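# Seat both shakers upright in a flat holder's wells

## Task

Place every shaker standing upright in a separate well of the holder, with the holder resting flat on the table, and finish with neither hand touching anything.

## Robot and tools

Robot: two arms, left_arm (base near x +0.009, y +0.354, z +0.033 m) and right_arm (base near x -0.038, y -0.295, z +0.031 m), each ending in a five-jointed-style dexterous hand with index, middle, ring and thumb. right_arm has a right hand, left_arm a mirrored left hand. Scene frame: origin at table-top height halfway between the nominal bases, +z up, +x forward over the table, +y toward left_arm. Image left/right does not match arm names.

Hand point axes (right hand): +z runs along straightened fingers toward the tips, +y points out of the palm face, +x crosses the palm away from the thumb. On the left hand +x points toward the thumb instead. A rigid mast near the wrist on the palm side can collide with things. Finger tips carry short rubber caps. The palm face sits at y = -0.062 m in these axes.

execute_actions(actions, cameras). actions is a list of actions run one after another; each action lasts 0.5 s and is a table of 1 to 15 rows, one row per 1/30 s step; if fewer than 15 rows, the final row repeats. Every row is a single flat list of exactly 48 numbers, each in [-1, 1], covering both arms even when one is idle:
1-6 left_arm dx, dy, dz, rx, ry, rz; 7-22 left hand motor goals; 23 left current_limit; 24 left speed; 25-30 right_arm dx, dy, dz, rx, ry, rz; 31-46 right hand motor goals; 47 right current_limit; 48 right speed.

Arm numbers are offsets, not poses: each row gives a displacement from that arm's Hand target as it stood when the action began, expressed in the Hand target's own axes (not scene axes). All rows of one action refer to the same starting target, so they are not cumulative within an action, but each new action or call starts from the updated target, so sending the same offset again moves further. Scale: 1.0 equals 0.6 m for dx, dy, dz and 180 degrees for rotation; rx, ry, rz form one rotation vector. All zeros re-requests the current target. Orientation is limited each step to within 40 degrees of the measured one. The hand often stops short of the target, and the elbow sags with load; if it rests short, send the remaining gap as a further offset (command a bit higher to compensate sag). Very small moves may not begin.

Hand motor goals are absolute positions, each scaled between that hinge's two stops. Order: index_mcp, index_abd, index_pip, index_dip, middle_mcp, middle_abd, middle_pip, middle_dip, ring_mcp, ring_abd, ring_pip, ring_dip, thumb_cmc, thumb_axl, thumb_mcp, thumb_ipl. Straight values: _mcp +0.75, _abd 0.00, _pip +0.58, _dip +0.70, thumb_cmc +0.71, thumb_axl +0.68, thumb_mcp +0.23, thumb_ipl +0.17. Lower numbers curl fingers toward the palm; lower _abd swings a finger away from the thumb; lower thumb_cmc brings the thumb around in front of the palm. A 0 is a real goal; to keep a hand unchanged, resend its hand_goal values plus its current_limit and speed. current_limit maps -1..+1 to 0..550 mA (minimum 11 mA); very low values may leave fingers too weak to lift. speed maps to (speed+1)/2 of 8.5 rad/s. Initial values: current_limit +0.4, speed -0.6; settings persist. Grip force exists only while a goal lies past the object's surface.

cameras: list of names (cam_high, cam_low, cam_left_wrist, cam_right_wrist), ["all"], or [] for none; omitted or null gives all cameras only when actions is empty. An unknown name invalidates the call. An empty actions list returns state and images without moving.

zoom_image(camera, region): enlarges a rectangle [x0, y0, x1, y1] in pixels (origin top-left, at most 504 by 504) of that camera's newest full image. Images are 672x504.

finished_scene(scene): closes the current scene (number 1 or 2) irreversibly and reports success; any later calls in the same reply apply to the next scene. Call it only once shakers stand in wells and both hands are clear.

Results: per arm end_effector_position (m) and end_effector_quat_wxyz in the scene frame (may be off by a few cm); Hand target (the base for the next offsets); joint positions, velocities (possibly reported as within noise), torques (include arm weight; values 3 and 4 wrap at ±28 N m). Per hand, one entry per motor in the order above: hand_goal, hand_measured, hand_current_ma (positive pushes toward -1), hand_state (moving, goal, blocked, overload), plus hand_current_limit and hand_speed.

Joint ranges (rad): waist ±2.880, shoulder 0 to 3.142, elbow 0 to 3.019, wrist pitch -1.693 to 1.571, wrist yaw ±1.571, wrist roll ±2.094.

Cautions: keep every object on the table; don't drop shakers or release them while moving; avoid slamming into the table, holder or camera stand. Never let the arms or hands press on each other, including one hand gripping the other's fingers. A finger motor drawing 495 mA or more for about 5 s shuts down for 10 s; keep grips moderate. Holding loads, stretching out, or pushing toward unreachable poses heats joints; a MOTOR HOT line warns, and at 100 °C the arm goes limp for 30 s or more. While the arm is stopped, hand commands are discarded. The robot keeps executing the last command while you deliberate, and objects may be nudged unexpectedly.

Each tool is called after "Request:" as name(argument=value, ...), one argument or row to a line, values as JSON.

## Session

Request:
execute_actions(
  actions=[],
)

Scene clock: 0.00 s.
left_arm: end_effector_position=(+0.4664, -0.0509, +0.1642) hand_goal=(+0.754, +0.000, +0.576, +0.696, +0.754, +0.000, +0.576, +0.696, +0.754, +0.000, +0.576, +0.696, +0.714, +0.678, +0.226, +0.168) hand_measured=(+0.754, +0.000, +0.576, +0.696, +0.754, +0.000, +0.576, +0.696, +0.754, +0.000, +0.576, +0.696, +0.714, +0.678, +0.226, +0.168) hand_current_ma=(+0, +0, +0, +0, +0, +0, +0, +0, +0, +0, +0, +0, +0, +0, +0, +0) hand_state=(goal, goal, goal, goal, goal, goal, goal, goal, goal, goal, goal, goal, goal, goal, goal, goal) hand_current_limit=0.40 hand_speed=-0.60 end_effector_quat_wxyz=(-0.009, +0.176, +0.983, -0.057) | right_arm: end_effector_position=(+0.5319, -0.3793, +0.3460) hand_goal=(+0.754, +0.000, +0.576, +0.696, +0.754, +0.000, +0.576, +0.696, +0.754, +0.000, +0.576, +0.696, +0.714, +0.678, +0.226, +0.168) hand_measured=(+0.754, +0.000, +0.576, +0.696, +0.754, +0.000, +0.576, +0.696, +0.754, +0.000, +0.576, +0.696, +0.714, +0.678, +0.226, +0.168) hand_current_ma=(+0, +0, +0, +0, +0, +0, +0, +0, +0, +0, +0, +0, +0, +0, +0, +0) hand_state=(goal, goal, goal, goal, goal, goal, goal, goal, goal, goal, goal, goal, goal, goal, goal, goal) hand_current_limit=0.40 hand_speed=-0.60 end_effector_quat_wxyz=(+0.586, +0.104, +0.703, +0.389)
Joint positions: left_arm=[-0.811 2.104 2.013 -1.427 0.102 -2.022] | right_arm=[-0.405 1.655 0.915 0.722 -0.876 -0.852]
Joint velocities: within noise
Joint torques (N m): no reading
Heat: left arm: hottest elbow 36 °C; right arm: hottest wrist pitch 33 °C.
Hand target: left_arm +0.4714, -0.0560, +0.1714; +0.001, +0.176, +0.982, -0.064 | right_arm +0.5355, -0.3809, +0.3527; +0.592, +0.098, +0.700, +0.387

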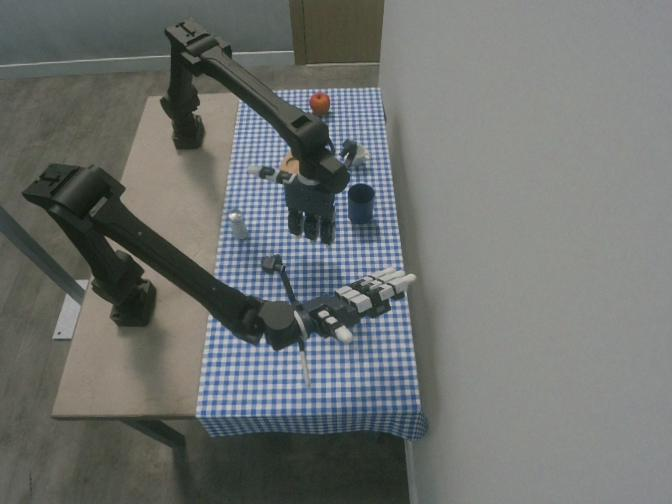

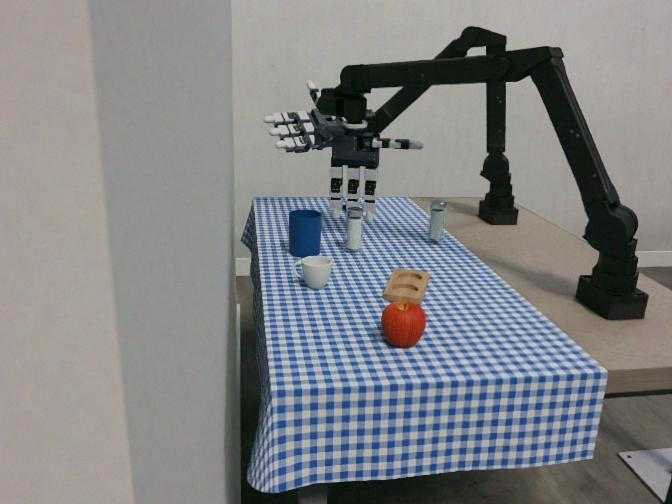

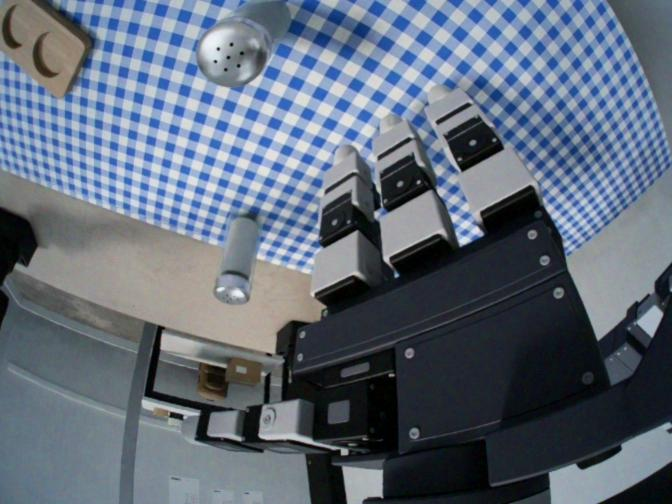

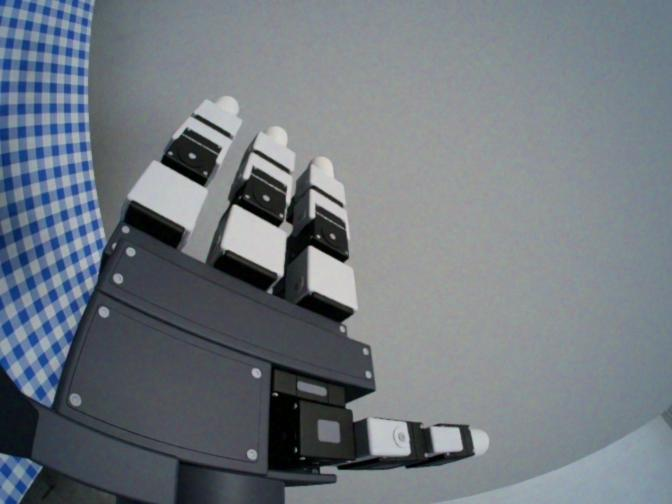

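Request:
execute_actions(
  actions=[
    [[-0.0022,-0.011,-0.088,0,0,0,0.75,0,0.58,0.7,0.75,0,0.58,0.7,0.75,0,0.58,0.7,0.71,0.68,0.23,0.17,0.4,-0.6,0,0,0,0,0,0.11,0.75,0,0.58,0.7,0.75,0,0.58,0.7,0.75,0,0.58,0.7,0.4,0.68,0.23,0.17,0,-0.6]],
    [[-0.0022,-0.011,-0.088,0,0,0,0.75,0,0.58,0.7,0.75,0,0.58,0.7,0.75,0,0.58,0.7,0.71,0.68,0.23,0.17,0.4,-0.6,0,0,0,0,0,0.11,0.75,0,0.58,0.7,0.75,0,0.58,0.7,0.75,0,0.58,0.7,0.1,0.68,0.23,0.17,0,-0.6]],
    [[-0.0022,-0.011,-0.088,0,0,0,0.75,0,0.58,0.7,0.75,0,0.58,0.7,0.75,0,0.58,0.7,0.71,0.68,0.23,0.17,0.4,-0.6,0,0,0,0,0,0.11,0.75,0,0.58,0.7,0.75,0,0.58,0.7,0.75,0,0.58,0.7,-0.2,0.68,0.23,0.17,0,-0.6]],
    [[0.1007,0.0388,-0.0073,0,0,0,0.75,0,0.58,0.7,0.75,0,0.58,0.7,0.75,0,0.58,0.7,0.71,0.68,0.23,0.17,0.4,-0.6,0,0,0,0,0,0.11,0.75,0,0.58,0.7,0.75,0,0.58,0.7,0.75,0,0.58,0.7,-0.57,0.68,0.23,0.17,0,-0.6]],
    [[0.1007,0.0388,-0.0073,0,0,0,0.75,0,0.58,0.7,0.75,0,0.58,0.7,0.75,0,0.58,0.7,0.71,0.68,0.23,0.17,0.4,-0.6,0,0,0,0,0,0.11,0.75,0,0.58,0.7,0.75,0,0.58,0.7,0.75,0,0.58,0.7,-0.57,0.68,0.23,0.17,0,-0.6]],
    [[0.1007,0.0388,-0.0073,0,0,0,0.75,0,0.58,0.7,0.75,0,0.58,0.7,0.75,0,0.58,0.7,0.71,0.68,0.23,0.17,0.4,-0.6,0,0,0,0,0,0.11,0.75,0,0.58,0.7,0.75,0,0.58,0.7,0.75,0,0.58,0.7,-0.57,0.68,0.23,0.17,0,-0.6]],
    [[0.1007,0.0388,-0.0073,0,0,0,0.75,0,0.58,0.7,0.75,0,0.58,0.7,0.75,0,0.58,0.7,0.71,0.68,0.23,0.17,0.4,-0.6,0,0,0,0,0,0.11,0.75,0,0.58,0.7,0.75,0,0.58,0.7,0.75,0,0.58,0.7,-0.57,0.68,0.23,0.17,0,-0.6]],
  ],
  cameras=["cam_high","cam_low"],
)

Scene clock: 27.83 s.
left_arm: end_effector_position=(+0.2805, +0.1217, +0.3330) hand_goal=(+0.750, +0.000, +0.580, +0.700, +0.750, +0.000, +0.580, +0.700, +0.750, +0.000, +0.580, +0.700, +0.710, +0.680, +0.230, +0.170) hand_measured=(+0.748, +0.000, +0.578, +0.698, +0.748, +0.000, +0.578, +0.698, +0.748, +0.000, +0.578, +0.698, +0.710, +0.678, +0.224, +0.168) hand_current_ma=(-5, +0, -7, -7, -4, +0, -7, -7, -5, +0, -7, -7, +2, -7, -26, -9) hand_state=(goal, goal, goal, goal, goal, goal, goal, goal, goal, goal, goal, goal, goal, goal, goal, goal) hand_current_limit=0.40 hand_speed=-0.60 end_effector_quat_wxyz=(-0.001, +0.173, +0.983, -0.063) | right_arm: end_effector_position=(+0.5256, -0.3834, +0.3242) hand_goal=(+0.750, +0.000, +0.580, +0.700, +0.750, +0.000, +0.580, +0.700, +0.750, +0.000, +0.580, +0.700, -0.570, +0.680, +0.230, +0.170) hand_measured=(+0.752, +0.002, +0.580, +0.698, +0.752, +0.002, +0.580, +0.698, +0.752, +0.002, +0.580, +0.698, -0.560, +0.678, +0.228, +0.168) hand_current_ma=(+0, +0, +0, +0, +0, +0, +0, +0, +0, +0, +0, +0, +5, +0, -1, +0) hand_state=(goal, goal, goal, goal, goal, goal, goal, goal, goal, goal, goal, goal, goal, goal, goal, goal) hand_current_limit=0.00 hand_speed=-0.60 end_effector_quat_wxyz=(-0.152, +0.703, +0.152, +0.678)
Joint positions: left_arm=[-0.845 1.377 1.487 -1.605 0.1 -2.062] | right_arm=[-0.191 1.266 0.757 0.464 -0.654 1.55]
Joint torques (N m): left_arm=[-2.55 -10.46 6.83 0.57 0.02 0.01] | right_arm=[0.73 -8 11.58 1.47 -0.09 0.07]
Heat: left arm: hottest elbow 41 °C; right arm: hottest elbow 36 °C.
Hand target: left_arm +0.2776, +0.1167, +0.3311; +0.001, +0.177, +0.982, -0.064 | right_arm +0.5356, -0.3808, +0.3529; -0.153, +0.689, +0.156, +0.691
Off the commanded pose: left_arm 0.006 m, 0 deg | right_arm 0.030 m, 2 deg.
Images, in order (width x height): cam_high 672x504, cam_low 672x504.

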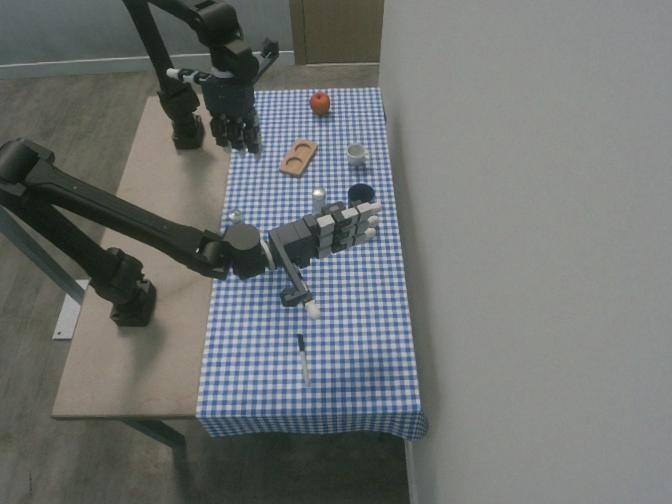

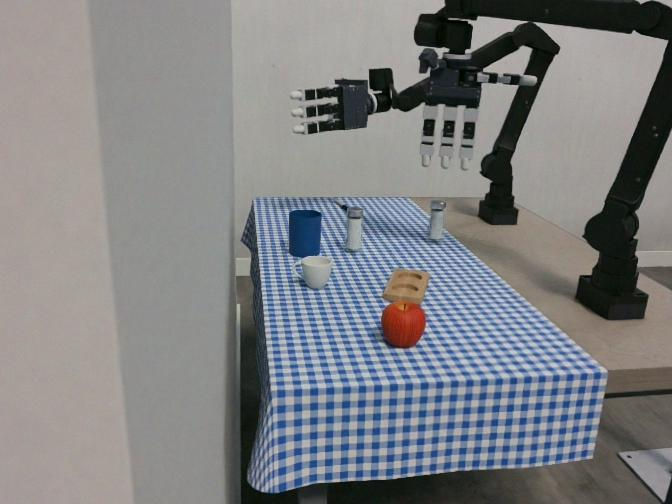

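Now rotate the left arm away.

Request:
execute_actions(
  actions=[
    [[-0.0397,0.1972,-0.024,-0.0027,-0.0139,-0.1101,0.75,0,0.58,0.7,0.75,0,0.58,0.7,0.75,0,0.58,0.7,0.71,0.68,0.23,0.17,0.4,-0.6,0,0,0,0,0,0,0.75,0,0.58,0.7,0.75,0,0.58,0.7,0.75,0,0.58,0.7,-0.57,0.68,0.23,0.17,0,-0.6]],
    [[-0.0397,0.1972,-0.024,-0.0027,-0.0139,-0.1101,0.75,0,0.58,0.7,0.75,0,0.58,0.7,0.75,0,0.58,0.7,0.71,0.68,0.23,0.17,0.4,-0.6,0,0,-0.08,0,0,0,0.75,0,0.58,0.7,0.75,0,0.58,0.7,0.75,0,0.58,0.7,-0.57,0.68,0.23,0.17,0,-0.6]],
    [[-0.0397,0.1972,-0.024,-0.0027,-0.0139,-0.1101,0.75,0,0.58,0.7,0.75,0,0.58,0.7,0.75,0,0.58,0.7,0.71,0.68,0.23,0.17,0.4,-0.6,0,0,-0.08,0,0,0,0.75,0,0.58,0.7,0.75,0,0.58,0.7,0.75,0,0.58,0.7,-0.57,0.68,0.23,0.17,0,-0.6]],
    [[-0.0397,0.1972,-0.024,-0.0027,-0.0139,-0.1101,0.75,0,0.58,0.7,0.75,0,0.58,0.7,0.75,0,0.58,0.7,0.71,0.68,0.23,0.17,0.4,-0.6,0,0,-0.08,0,0,0,0.75,0,0.58,0.7,0.75,0,0.58,0.7,0.75,0,0.58,0.7,-0.57,0.68,0.23,0.17,0,-0.6]],
    [[-0.0397,0.1972,-0.024,-0.0027,-0.0139,-0.1101,0.75,0,0.58,0.7,0.75,0,0.58,0.7,0.75,0,0.58,0.7,0.71,0.68,0.23,0.17,0.4,-0.6,0,0,0,0,0,0,0.75,0,0.58,0.7,0.75,0,0.58,0.7,0.75,0,0.58,0.7,-0.57,0.68,0.23,0.17,0,-0.6]],
  ],
  cameras=["all"],
)

Request:
zoom_image(
  camera="cam_high",
  region=[210, 90, 400, 260],
)

Request:
zoom_image(
  camera="cam_low",
  region=[270, 180, 470, 350],
)

Scene clock: 35.73 s.
left_arm: end_effector_position=(+0.1930, +0.6413, +0.3272) hand_goal=(+0.750, +0.000, +0.580, +0.700, +0.750, +0.000, +0.580, +0.700, +0.750, +0.000, +0.580, +0.700, +0.710, +0.680, +0.230, +0.170) hand_measured=(+0.748, +0.000, +0.578, +0.698, +0.748, +0.000, +0.578, +0.698, +0.746, +0.000, +0.578, +0.698, +0.710, +0.678, +0.224, +0.168) hand_current_ma=(-8, +0, -5, -7, -8, +0, -5, -7, -11, +0, -5, -7, -1, -7, -26, -9) hand_state=(goal, goal, goal, goal, goal, goal, goal, goal, goal, goal, goal, goal, goal, goal, goal, goal) hand_current_limit=0.40 hand_speed=-0.60 end_effector_quat_wxyz=(+0.038, -0.635, +0.770, -0.042) | right_arm: end_effector_position=(+0.4101, -0.4378, +0.3554) hand_goal=(+0.750, +0.000, +0.580, +0.700, +0.750, +0.000, +0.580, +0.700, +0.750, +0.000, +0.580, +0.700, -0.570, +0.680, +0.230, +0.170) hand_measured=(+0.750, +0.002, +0.580, +0.698, +0.750, +0.002, +0.580, +0.698, +0.750, +0.002, +0.580, +0.698, -0.560, +0.678, +0.228, +0.168) hand_current_ma=(+0, +0, +0, +0, +0, +0, +0, +0, +0, +0, +0, +0, +5, +0, +0, +0) hand_state=(goal, goal, goal, goal, goal, goal, goal, goal, goal, goal, goal, goal, goal, goal, goal, goal) hand_current_limit=0.00 hand_speed=-0.60 end_effector_quat_wxyz=(-0.151, +0.686, +0.165, +0.692)
Joint positions: left_arm=[0.859 1.348 1.441 -1.603 0.097 -2.085] | right_arm=[-0.476 0.96 0.597 0.369 -0.957 1.555]
Joint torques (N m): left_arm=[-0.97 -9.11 8.75 0.69 0.2 -0.05] | right_arm=[-1.14 -4.89 8.27 1.29 -0.14 0.09]
Heat: left arm: hottest elbow 41 °C; right arm: hottest elbow 38 °C.
Hand target: left_arm +0.1995, +0.6473, +0.3316; +0.049, -0.638, +0.767, -0.040 | right_arm +0.4052, -0.4422, +0.3527; -0.153, +0.689, +0.156, +0.691
Off the commanded pose: left_arm 0.010 m, 1 deg | right_arm 0.007 m, 1 deg.
joint sent to its limit (left arm) — joint 6 (wrist roll), lower limit. The joint targets still meet the commanded pose.

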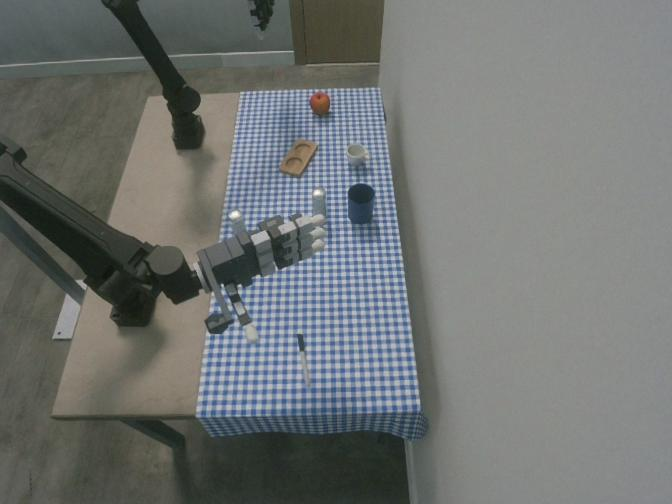

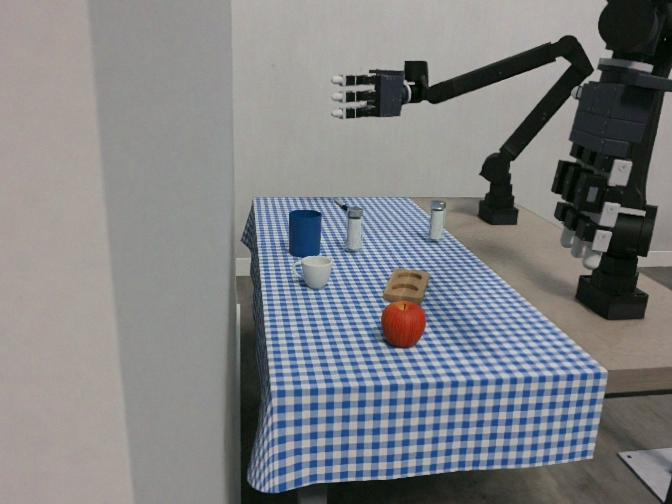

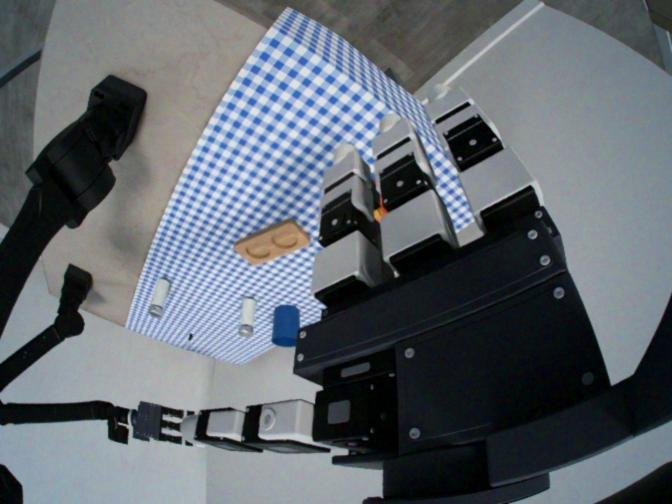

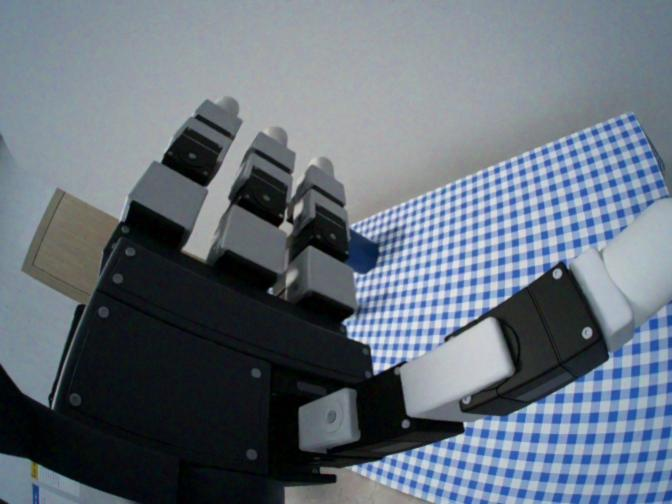

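Scaled by 2.653 from the camera's 672x504 image, which has a finer 960x720 frame.

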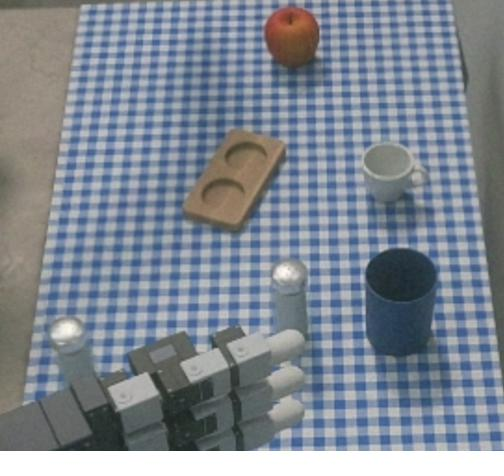

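Scaled by 2.520 from the camera's 672x504 image, which has a finer 960x720 frame.

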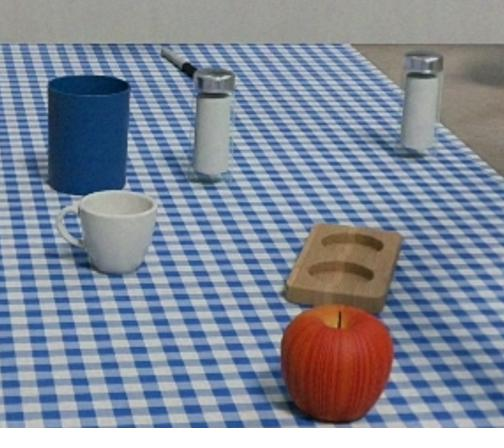

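Request:
execute_actions(
  actions=[
    [[0,0,0,0,0,0,0.75,0,0.58,0.7,0.75,0,0.58,0.7,0.75,0,0.58,0.7,0.71,0.68,0.23,0.17,0.4,-0.6,-0.0238,-0.0812,0.0647,0.0278,0,0,0.75,0,0.58,0.7,0.75,0,0.58,0.7,0.75,0,0.58,0.7,-0.57,0.68,0.23,0.17,0,-0.6]],
    [[0,0,0,0,0,0,0.75,0,0.58,0.7,0.75,0,0.58,0.7,0.75,0,0.58,0.7,0.71,0.68,0.23,0.17,0.4,-0.6,-0.0238,-0.0753,0.0716,0.0278,0,0,0.75,0,0.58,0.7,0.75,0,0.58,0.7,0.75,0,0.58,0.7,-0.57,0.68,0.23,0.17,0,-0.6]],
    [[0,0,0,0,0,0,0.75,0,0.58,0.7,0.75,0,0.58,0.7,0.75,0,0.58,0.7,0.71,0.68,0.23,0.17,0.4,-0.6,-0.0238,-0.0687,0.078,0.0278,0,0,0.75,0,0.58,0.7,0.75,0,0.58,0.7,0.75,0,0.58,0.7,-0.57,0.68,0.23,0.17,0,-0.6]],
    [[0,0,0,0,0,0,0.75,0,0.58,0.7,0.75,0,0.58,0.7,0.75,0,0.58,0.7,0.71,0.68,0.23,0.17,0.4,-0.6,-0.0238,-0.0617,0.0836,0.0278,0,0,0.75,0,0.58,0.7,0.75,0,0.58,0.7,0.75,0,0.58,0.7,-0.57,0.68,0.23,0.17,0,-0.6]],
    [[0,0,0,0,0,0,0.75,0,0.58,0.7,0.75,0,0.58,0.7,0.75,0,0.58,0.7,0.71,0.68,0.23,0.17,0.4,-0.6,-0.0238,-0.0542,0.0887,0.0278,0,0,0.75,0,0.58,0.7,0.75,0,0.58,0.7,0.75,0,0.58,0.7,-0.57,0.68,0.23,0.17,0,-0.6]],
    [[0,0,0,0,0,0,0.75,0,0.58,0.7,0.75,0,0.58,0.7,0.75,0,0.58,0.7,0.71,0.68,0.23,0.17,0.4,-0.6,-0.0238,-0.0463,0.093,0.0278,0,0,0.75,0,0.58,0.7,0.75,0,0.58,0.7,0.75,0,0.58,0.7,-0.57,0.68,0.23,0.17,0,-0.6]],
    [[0,0,0,0,0,0,0.75,0,0.58,0.7,0.75,0,0.58,0.7,0.75,0,0.58,0.7,0.71,0.68,0.23,0.17,0.4,-0.6,-0.0238,-0.038,0.0967,0.0278,0,0,0.75,0,0.58,0.7,0.75,0,0.58,0.7,0.75,0,0.58,0.7,-0.57,0.68,0.23,0.17,0,-0.6]],
  ],
  cameras=["cam_high","cam_low","cam_right_wrist"],
)

Request:
zoom_image(
  camera="cam_high",
  region=[250, 100, 420, 260],
)

Scene clock: 82.50 s.
left_arm: end_effector_position=(+0.1930, +0.6413, +0.3272) hand_goal=(+0.750, +0.000, +0.580, +0.700, +0.750, +0.000, +0.580, +0.700, +0.750, +0.000, +0.580, +0.700, +0.710, +0.680, +0.230, +0.170) hand_measured=(+0.748, +0.000, +0.578, +0.698, +0.748, +0.000, +0.578, +0.698, +0.746, +0.000, +0.578, +0.698, +0.710, +0.678, +0.224, +0.168) hand_current_ma=(-8, +0, -5, -7, -8, +0, -5, -7, -11, +0, -5, -7, -1, -7, -26, -9) hand_state=(goal, goal, goal, goal, goal, goal, goal, goal, goal, goal, goal, goal, goal, goal, goal, goal) hand_current_limit=0.40 hand_speed=-0.60 end_effector_quat_wxyz=(+0.038, -0.635, +0.770, -0.042) | right_arm: end_effector_position=(+0.4927, -0.0268, +0.2362) hand_goal=(+0.750, +0.000, +0.580, +0.700, +0.750, +0.000, +0.580, +0.700, +0.750, +0.000, +0.580, +0.700, -0.570, +0.680, +0.230, +0.170) hand_measured=(+0.750, +0.002, +0.580, +0.698, +0.750, +0.002, +0.580, +0.698, +0.750, +0.002, +0.580, +0.698, -0.560, +0.678, +0.230, +0.168) hand_current_ma=(+0, +0, +0, +0, +0, +0, +0, +0, +0, +0, +0, +0, +5, +0, +0, +0) hand_state=(goal, goal, goal, goal, goal, goal, goal, goal, goal, goal, goal, goal, goal, goal, goal, goal) hand_current_limit=0.00 hand_speed=-0.60 end_effector_quat_wxyz=(-0.350, +0.624, +0.357, +0.600)
Joint positions: left_arm=[0.859 1.348 1.441 -1.603 0.097 -2.085] | right_arm=[0.441 1.506 0.703 0.761 -0.637 1.555]
Joint torques (N m): left_arm=[-1.38 -9.29 8.79 0.55 0.13 0.01] | right_arm=[0.32 -8.06 9.94 2.43 -0.01 0.02]
Heat: left arm: hottest elbow 44 °C; right arm: hottest elbow 40 °C.
Hand target: left_arm +0.1995, +0.6473, +0.3316; +0.049, -0.638, +0.767, -0.040 | right_arm +0.5064, -0.0180, +0.2512; -0.353, +0.612, +0.356, +0.612
Off the commanded pose: left_arm 0.010 m, 1 deg | right_arm 0.022 m, 2 deg.
joint sent to its limit (left arm) — joint 6 (wrist roll), lower limit. The joint targets still meet the commanded pose.
Images, in order (width x height): cam_high 672x504, cam_low 672x504, cam_right_wrist 672x504.

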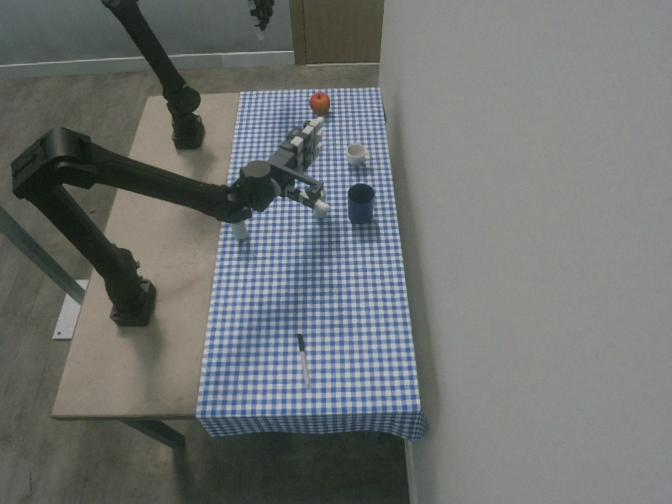

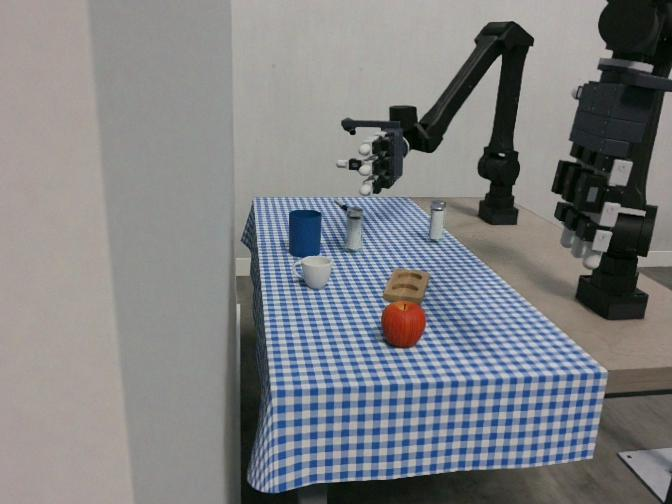

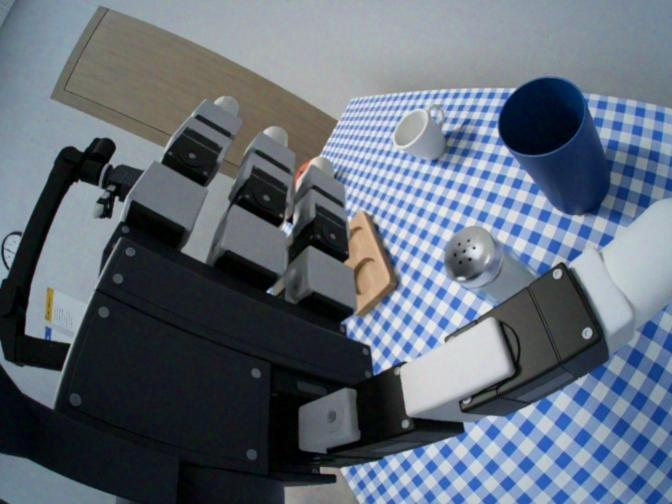

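Scaled by 2.965 from the camera's 672x504 image, which has a finer 960x720 frame.

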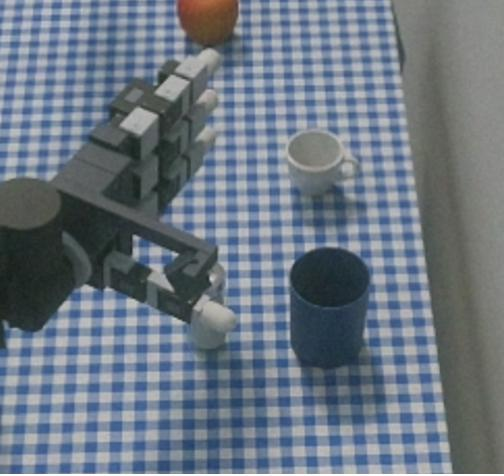

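Request:
execute_actions(
  actions=[
    [[0,0,0,0,0,0,0.75,0,0.58,0.7,0.75,0,0.58,0.7,0.75,0,0.58,0.7,0.71,0.68,0.23,0.17,0.4,-0.6,-0.06,0.005,0.02,0,0,0,0.75,0,0.58,0.7,0.75,0,0.58,0.7,0.75,0,0.58,0.7,-0.57,0.68,0.23,0.17,0,-0.6]],
    [[0,0,0,0,0,0,0.75,0,0.58,0.7,0.75,0,0.58,0.7,0.75,0,0.58,0.7,0.71,0.68,0.23,0.17,0.4,-0.6,-0.05,0,0,0,0,0,0.75,0,0.58,0.7,0.75,0,0.58,0.7,0.75,0,0.58,0.7,-0.57,0.68,0.23,0.17,0,-0.6]],
  ],
  cameras=["cam_high","cam_right_wrist"],
)

Request:
zoom_image(
  camera="cam_high",
  region=[250, 100, 420, 260],
)

Scene clock: 90.20 s.
left_arm: end_effector_position=(+0.1930, +0.6413, +0.3272) hand_goal=(+0.750, +0.000, +0.580, +0.700, +0.750, +0.000, +0.580, +0.700, +0.750, +0.000, +0.580, +0.700, +0.710, +0.680, +0.230, +0.170) hand_measured=(+0.748, +0.000, +0.578, +0.698, +0.748, +0.000, +0.578, +0.698, +0.746, +0.000, +0.578, +0.698, +0.710, +0.678, +0.224, +0.168) hand_current_ma=(-8, +0, -5, -7, -8, +0, -5, -7, -11, +0, -5, -7, -1, -7, -26, -9) hand_state=(goal, goal, goal, goal, goal, goal, goal, goal, goal, goal, goal, goal, goal, goal, goal, goal) hand_current_limit=0.40 hand_speed=-0.60 end_effector_quat_wxyz=(+0.038, -0.635, +0.770, -0.042) | right_arm: end_effector_position=(+0.5101, -0.0208, +0.1796) hand_goal=(+0.750, +0.000, +0.580, +0.700, +0.750, +0.000, +0.580, +0.700, +0.750, +0.000, +0.580, +0.700, -0.570, +0.680, +0.230, +0.170) hand_measured=(+0.750, +0.002, +0.580, +0.698, +0.750, +0.002, +0.580, +0.698, +0.750, +0.002, +0.580, +0.698, -0.560, +0.678, +0.230, +0.168) hand_current_ma=(+0, +0, +0, +0, +0, +0, +0, +0, +0, +0, +0, +0, +5, +0, +0, +0) hand_state=(goal, goal, goal, goal, goal, goal, goal, goal, goal, goal, goal, goal, goal, goal, goal, goal) hand_current_limit=0.00 hand_speed=-0.60 end_effector_quat_wxyz=(-0.348, +0.621, +0.355, +0.607)
Joint positions: left_arm=[0.859 1.348 1.441 -1.603 0.097 -2.085] | right_arm=[0.441 1.703 0.711 0.964 -0.63 1.555]
Joint torques (N m): left_arm=[-0.67 -9.05 8.76 0.69 0.15 0.02] | right_arm=[0.79 -9.35 7.57 2.56 0.07 0.06]
Heat: left arm: hottest elbow 44 °C; right arm: hottest elbow 41 °C.
Hand target: left_arm +0.1995, +0.6473, +0.3316; +0.049, -0.638, +0.767, -0.040 | right_arm +0.5151, -0.0093, +0.1854; -0.353, +0.611, +0.356, +0.612
Off the commanded pose: left_arm 0.010 m, 1 deg | right_arm 0.014 m, 1 deg.
joint sent to its limit (left arm) — joint 6 (wrist roll), lower limit. The joint targets still meet the commanded pose.
Images, in order (width x height): cam_high 672x504, cam_right_wrist 672x504.

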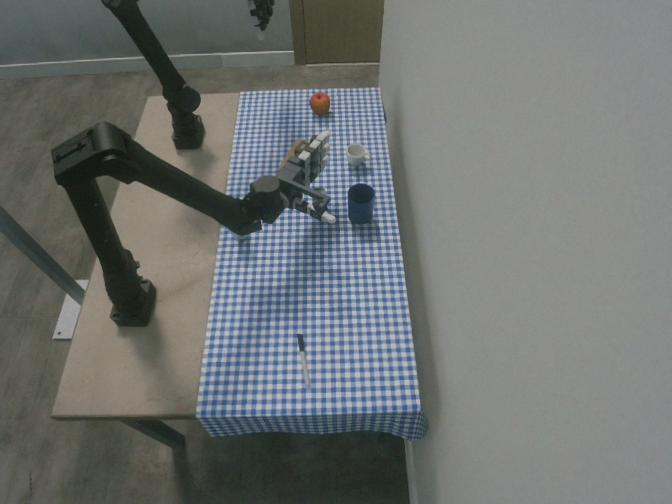

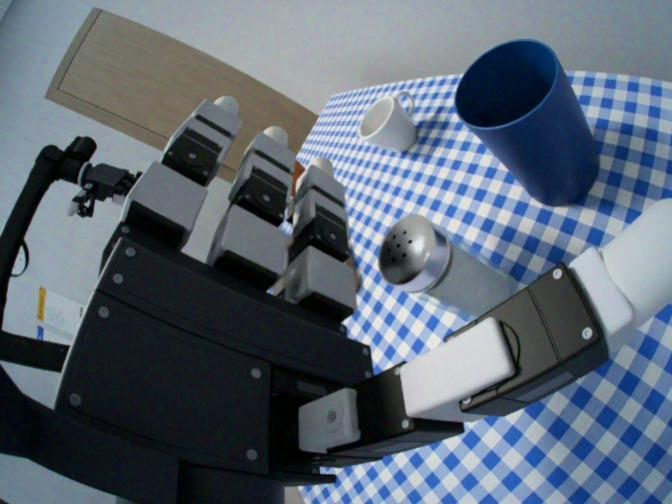

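Scaled by 2.965 from the camera's 672x504 image, which has a finer 960x720 frame.

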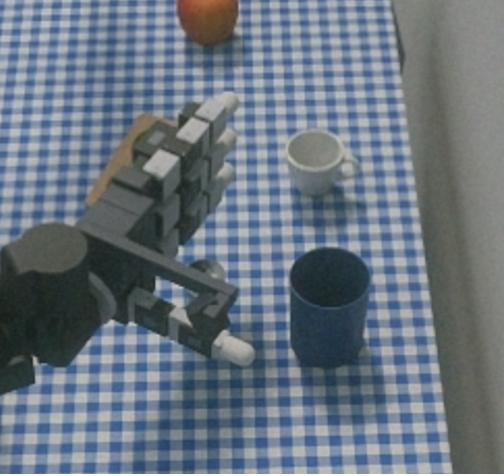

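Request:
execute_actions(
  actions=[
    [[0,0,0,0,0,0,0.75,0,0.58,0.7,0.75,0,0.58,0.7,0.75,0,0.58,0.7,0.71,0.68,0.23,0.17,0.4,-0.6,-0.075,-0.003,-0.005,0,0,0,0.75,0,0.58,0.7,0.75,0,0.58,0.7,0.75,0,0.58,0.7,-0.57,0.68,0.23,0.17,0,-0.6]],
    [[0,0,0,0,0,0,0.75,0,0.58,0.7,0.75,0,0.58,0.7,0.75,0,0.58,0.7,0.71,0.68,0.23,0.17,0.4,-0.6,-0.055,0,0,0,0,0,0.75,0,0.58,0.7,0.75,0,0.58,0.7,0.75,0,0.58,0.7,-0.57,0.68,0.23,0.17,0,-0.6]],
    [[0,0,0,0,0,0,0.75,0,0.58,0.7,0.75,0,0.58,0.7,0.75,0,0.58,0.7,0.71,0.68,0.23,0.17,0.4,-0.6,-0.027,0,0,0,0,0,0.75,0,0.58,0.7,0.75,0,0.58,0.7,0.75,0,0.58,0.7,-0.57,0.68,0.23,0.17,0,-0.6]],
  ],
  cameras=["cam_high","cam_low","cam_right_wrist"],
)

Request:
zoom_image(
  camera="cam_high",
  region=[250, 120, 400, 260],
)

Scene clock: 97.50 s.
left_arm: end_effector_position=(+0.1930, +0.6413, +0.3272) hand_goal=(+0.750, +0.000, +0.580, +0.700, +0.750, +0.000, +0.580, +0.700, +0.750, +0.000, +0.580, +0.700, +0.710, +0.680, +0.230, +0.170) hand_measured=(+0.748, +0.000, +0.578, +0.698, +0.748, +0.000, +0.578, +0.698, +0.746, +0.000, +0.578, +0.698, +0.710, +0.678, +0.224, +0.168) hand_current_ma=(-8, +0, -5, -7, -8, +0, -5, -7, -11, +0, -5, -7, -1, -7, -26, -9) hand_state=(goal, goal, goal, goal, goal, goal, goal, goal, goal, goal, goal, goal, goal, goal, goal, goal) hand_current_limit=0.40 hand_speed=-0.60 end_effector_quat_wxyz=(+0.038, -0.635, +0.770, -0.042) | right_arm: end_effector_position=(+0.5110, -0.0204, +0.0935) hand_goal=(+0.750, +0.000, +0.580, +0.700, +0.750, +0.000, +0.580, +0.700, +0.750, +0.000, +0.580, +0.700, -0.570, +0.680, +0.230, +0.170) hand_measured=(+0.750, +0.002, +0.580, +0.698, +0.750, +0.002, +0.580, +0.698, +0.750, +0.002, +0.580, +0.698, -0.560, +0.678, +0.230, +0.168) hand_current_ma=(+0, +0, +0, +0, +0, +0, +0, +0, +0, +0, +0, +0, +5, +0, +0, +0) hand_state=(goal, goal, goal, goal, goal, goal, goal, goal, goal, goal, goal, goal, goal, goal, goal, goal) hand_current_limit=0.00 hand_speed=-0.60 end_effector_quat_wxyz=(-0.347, +0.616, +0.356, +0.611)
Joint positions: left_arm=[0.859 1.348 1.441 -1.603 0.097 -2.085] | right_arm=[0.441 1.975 0.711 1.249 -0.63 1.555]
Joint torques (N m): left_arm=[-1.03 -9.35 8.95 0.55 0.15 -0.01] | right_arm=[1.03 -9.7 5.08 2.54 0.03 0.04]
Heat: left arm: hottest elbow 44 °C; right arm: hottest elbow 40 °C.
Hand target: left_arm +0.1995, +0.6473, +0.3316; +0.049, -0.638, +0.767, -0.040 | right_arm +0.5123, -0.0114, +0.0912; -0.353, +0.611, +0.356, +0.612
Off the commanded pose: left_arm 0.010 m, 1 deg | right_arm 0.009 m, 1 deg.
joint sent to its limit (left arm) — joint 6 (wrist roll), lower limit. The joint targets still meet the commanded pose.
Images, in order (width x height): cam_high 672x504, cam_low 672x504, cam_right_wrist 672x504.

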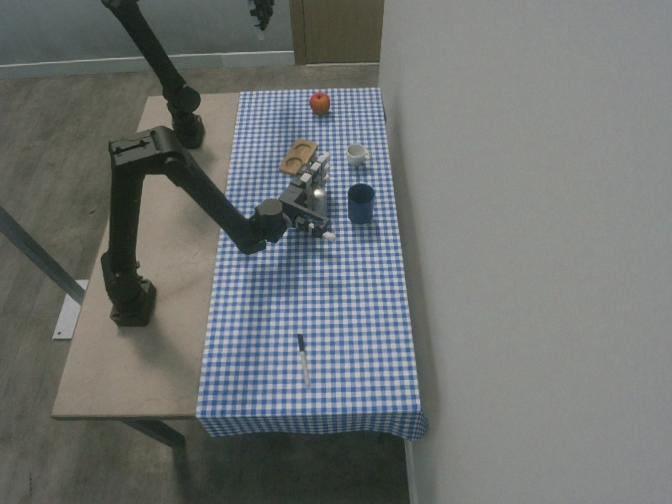

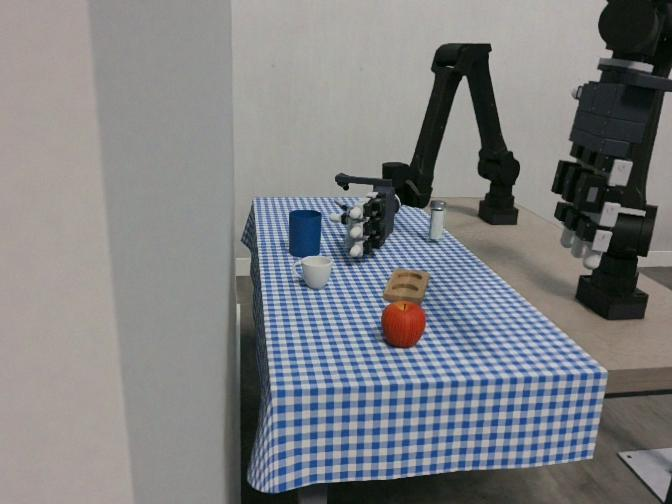

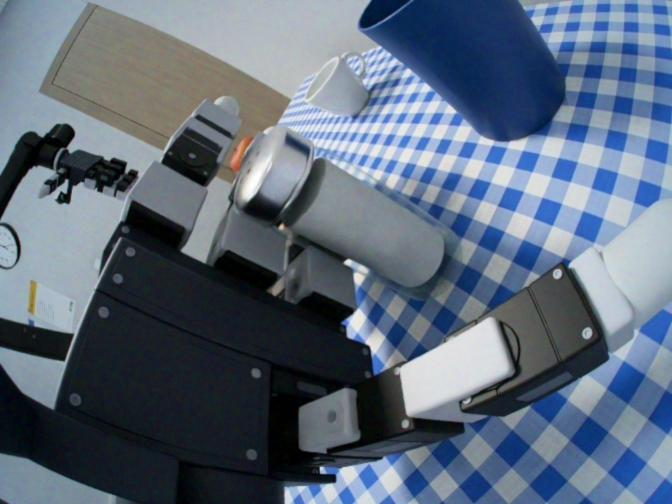

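Scaled by 3.360 from the camera's 672x504 image, which has a finer 960x720 frame.

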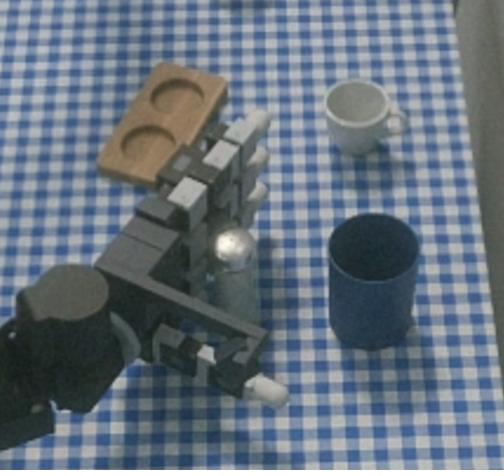

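Request:
execute_actions(
  actions=[
    [[0,0,0,0,0,0,0.75,0,0.58,0.7,0.75,0,0.58,0.7,0.75,0,0.58,0.7,0.71,0.68,0.23,0.17,0.4,-0.6,-0.02,0,0,0,0,0,0.75,0,0.58,0.7,0.75,0,0.58,0.7,0.75,0,0.58,0.7,-0.57,0.68,0.23,0.17,0,-0.7]],
    [[0,0,0,0,0,0,0.75,0,0.58,0.7,0.75,0,0.58,0.7,0.75,0,0.58,0.7,0.71,0.68,0.23,0.17,0.4,-0.6,0,0,0,0,0,0,0.75,0,-0.3,0.41,0.75,0,-0.3,0.41,0.75,0,0.58,0.7,-0.857,0.68,-0.11,-0.157,0,-0.7]],
    [[0,0,0,0,0,0,0.75,0,0.58,0.7,0.75,0,0.58,0.7,0.75,0,0.58,0.7,0.71,0.68,0.23,0.17,0.4,-0.6,0,0,0,0,0,0,0.75,0,-0.3,0.41,0.75,0,-0.3,0.41,0.75,0,0.58,0.7,-0.857,0.68,-0.11,-0.157,0,-0.7]],
  ],
  cameras=["cam_high","cam_right_wrist"],
)

Request:
zoom_image(
  camera="cam_high",
  region=[250, 120, 400, 260],
)

Scene clock: 104.50 s.
left_arm: end_effector_position=(+0.1930, +0.6413, +0.3272) hand_goal=(+0.750, +0.000, +0.580, +0.700, +0.750, +0.000, +0.580, +0.700, +0.750, +0.000, +0.580, +0.700, +0.710, +0.680, +0.230, +0.170) hand_measured=(+0.748, +0.000, +0.578, +0.698, +0.748, +0.000, +0.578, +0.698, +0.746, +0.000, +0.578, +0.698, +0.710, +0.678, +0.224, +0.168) hand_current_ma=(-8, +0, -5, -7, -8, +0, -5, -7, -11, +0, -5, -7, -1, -7, -26, -9) hand_state=(goal, goal, goal, goal, goal, goal, goal, goal, goal, goal, goal, goal, goal, goal, goal, goal) hand_current_limit=0.40 hand_speed=-0.60 end_effector_quat_wxyz=(+0.038, -0.635, +0.770, -0.042) | right_arm: end_effector_position=(+0.5092, -0.0212, +0.0801) hand_goal=(+0.750, +0.000, -0.300, +0.410, +0.750, +0.000, -0.300, +0.410, +0.750, +0.000, +0.580, +0.700, -0.856, +0.680, -0.110, -0.156) hand_measured=(+0.750, +0.002, -0.298, +0.412, +0.750, +0.002, -0.298, +0.412, +0.750, +0.002, +0.580, +0.698, -0.836, +0.680, -0.108, -0.154) hand_current_ma=(+0, +0, +1, +0, +0, +0, +0, +0, +0, +0, +0, +0, +13, +0, +0, +0) hand_state=(goal, goal, goal, goal, goal, goal, goal, goal, goal, goal, goal, goal, goal, goal, goal, goal) hand_current_limit=0.00 hand_speed=-0.70 end_effector_quat_wxyz=(-0.347, +0.618, +0.355, +0.609)
Joint positions: left_arm=[0.859 1.348 1.441 -1.603 0.097 -2.085] | right_arm=[0.441 2.012 0.711 1.281 -0.63 1.555]
Joint torques (N m): left_arm=[-0.5 -9.23 8.77 0.54 0.13 0] | right_arm=[0.67 -9.99 5.24 2.45 0.01 0]
Heat: left arm: hottest elbow 45 °C; right arm: hottest elbow 39 °C.
Hand target: left_arm +0.1995, +0.6473, +0.3316; +0.049, -0.638, +0.767, -0.040 | right_arm +0.5124, -0.0114, +0.0792; -0.353, +0.611, +0.356, +0.612
Off the commanded pose: left_arm 0.010 m, 1 deg | right_arm 0.010 m, 1 deg.
joint sent to its limit (left arm) — joint 6 (wrist roll), lower limit. The joint targets still meet the commanded pose.
Images, in order (width x height): cam_high 672x504, cam_right_wrist 672x504.

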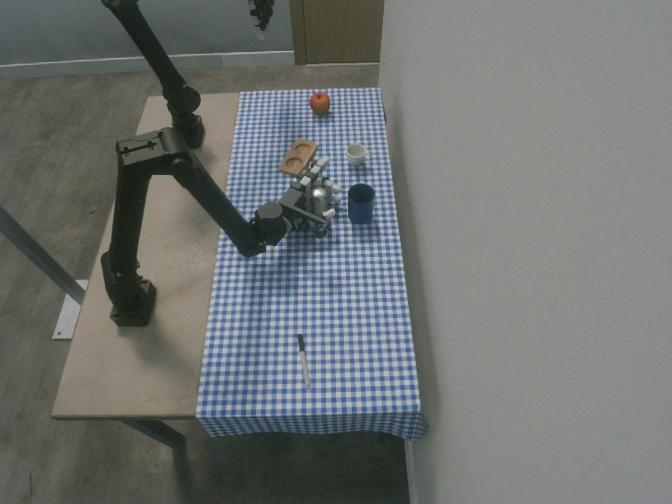

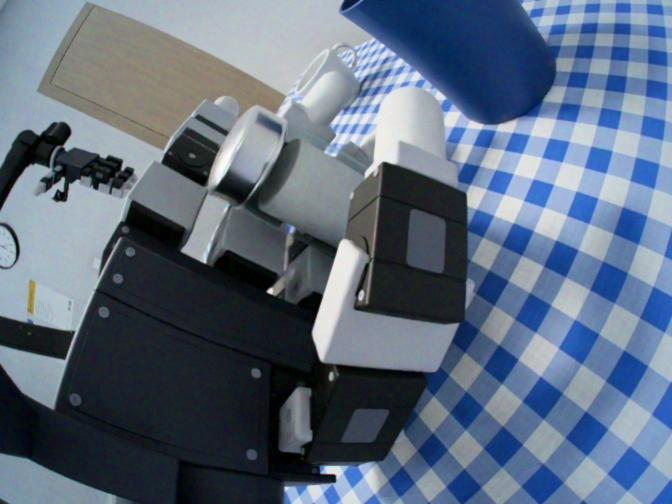

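Scaled by 3.360 from the camera's 672x504 image, which has a finer 960x720 frame.

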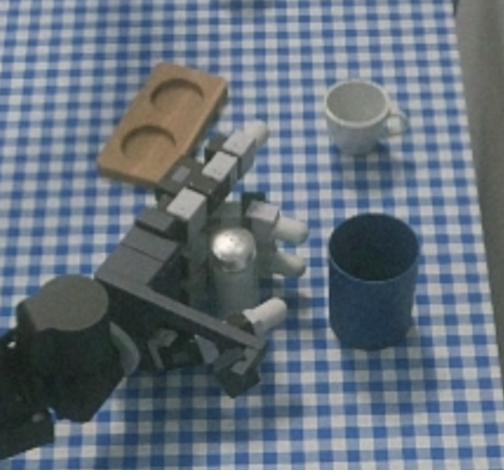

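Request:
execute_actions(
  actions=[
    [[0,0,0,0,0,0,0.75,0,0.58,0.7,0.75,0,0.58,0.7,0.75,0,0.58,0.7,0.71,0.68,0.23,0.17,0.4,-0.6,0,0,0,0,0,0,0.75,0,-0.52,0.33,0.75,0,-0.52,0.33,0.75,0,0.58,0.7,-0.857,0.68,-0.337,-0.157,-0.2,-0.85]],
    [[0,0,0,0,0,0,0.75,0,0.58,0.7,0.75,0,0.58,0.7,0.75,0,0.58,0.7,0.71,0.68,0.23,0.17,0.4,-0.6,0,0,0,0,0,0,0.75,0,-0.52,0.33,0.75,0,-0.52,0.33,0.75,0,0.58,0.7,-0.857,0.68,-0.449,-0.157,-0.2,-0.85]],
    [[0,0,0,0,0,0,0.75,0,0.58,0.7,0.75,0,0.58,0.7,0.75,0,0.58,0.7,0.71,0.68,0.23,0.17,0.4,-0.6,0,0,0,0,0,0,0.7,0,-0.75,0,0.7,0,-0.75,0,0.75,0,0.58,0.7,-0.857,0.68,-0.5,-0.18,-0.1,-0.85]],
    [[0,0,0,0,0,0,0.75,0,0.58,0.7,0.75,0,0.58,0.7,0.75,0,0.58,0.7,0.71,0.68,0.23,0.17,0.4,-0.6,0,0,0,0,0,0,0.7,0,-0.75,0,0.7,0,-0.75,0,0.75,0,0.58,0.7,-0.857,0.68,-0.5,-0.18,-0.1,-0.85]],
  ],
  cameras=["cam_high","cam_right_wrist"],
)

Request:
zoom_image(
  camera="cam_high",
  region=[250, 120, 400, 260],
)

Scene clock: 111.40 s.
left_arm: end_effector_position=(+0.1930, +0.6413, +0.3272) hand_goal=(+0.750, +0.000, +0.580, +0.700, +0.750, +0.000, +0.580, +0.700, +0.750, +0.000, +0.580, +0.700, +0.710, +0.680, +0.230, +0.170) hand_measured=(+0.748, +0.000, +0.578, +0.698, +0.748, +0.000, +0.578, +0.698, +0.746, +0.000, +0.578, +0.698, +0.710, +0.678, +0.224, +0.168) hand_current_ma=(-8, +0, -5, -7, -8, +0, -5, -7, -11, +0, -5, -7, -1, -7, -26, -9) hand_state=(goal, goal, goal, goal, goal, goal, goal, goal, goal, goal, goal, goal, goal, goal, goal, goal) hand_current_limit=0.40 hand_speed=-0.60 end_effector_quat_wxyz=(+0.038, -0.635, +0.770, -0.042) | right_arm: end_effector_position=(+0.5105, -0.0215, +0.0822) hand_goal=(+0.700, +0.000, -0.750, +0.000, +0.700, +0.000, -0.750, +0.000, +0.750, +0.000, +0.580, +0.700, -0.856, +0.680, -0.500, -0.180) hand_measured=(+0.708, -0.006, -0.676, +0.088, +0.708, +0.002, -0.706, +0.060, +0.750, +0.002, +0.580, +0.698, -0.842, +0.694, -0.396, -0.146) hand_current_ma=(+3, -1, +123, +168, +3, +0, +49, +89, +0, +0, +0, +0, +8, +11, +247, +54) hand_state=(goal, goal, blocked, blocked, goal, goal, blocked, blocked, goal, goal, goal, goal, goal, goal, blocked, blocked) hand_current_limit=-0.10 hand_speed=-0.85 end_effector_quat_wxyz=(-0.346, +0.616, +0.354, +0.613)
Joint positions: left_arm=[0.859 1.348 1.441 -1.603 0.097 -2.085] | right_arm=[0.441 2.012 0.713 1.286 -0.625 1.555]
Joint torques (N m): left_arm=[-0.85 -9.05 8.96 0.51 0.18 -0.04] | right_arm=[1.14 -10.17 5.05 2.33 -0.13 -0.04]
Heat: left arm: hottest elbow 45 °C; right arm: hottest elbow 39 °C.
Hand target: left_arm +0.1995, +0.6473, +0.3316; +0.049, -0.638, +0.767, -0.040 | right_arm +0.5123, -0.0115, +0.0791; -0.353, +0.611, +0.356, +0.612
Off the commanded pose: left_arm 0.010 m, 1 deg | right_arm 0.011 m, 1 deg.
joint sent to its limit (left arm) — joint 6 (wrist roll), lower limit. The joint targets still meet the commanded pose.
Images, in order (width x height): cam_high 672x504, cam_right_wrist 672x504.

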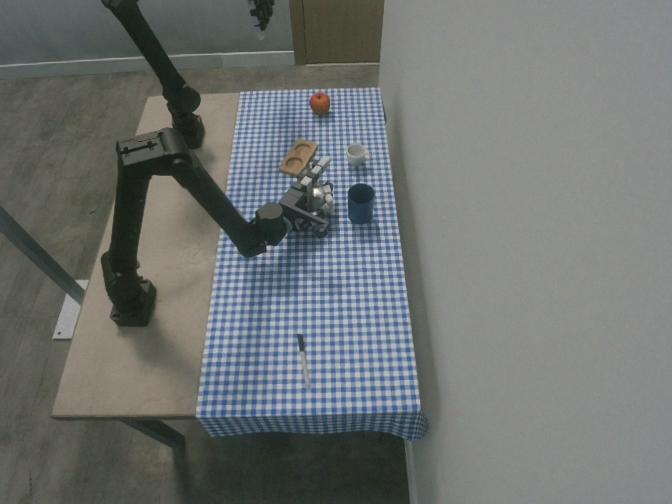

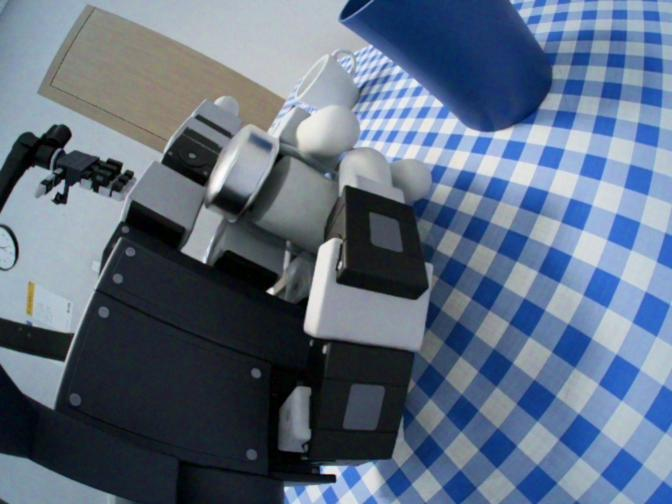

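Scaled by 3.360 from the camera's 672x504 image, which has a finer 960x720 frame.

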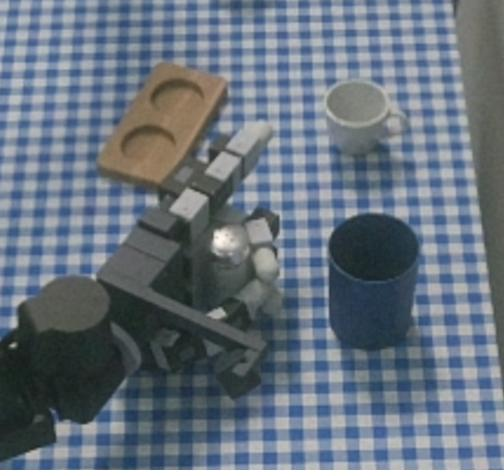

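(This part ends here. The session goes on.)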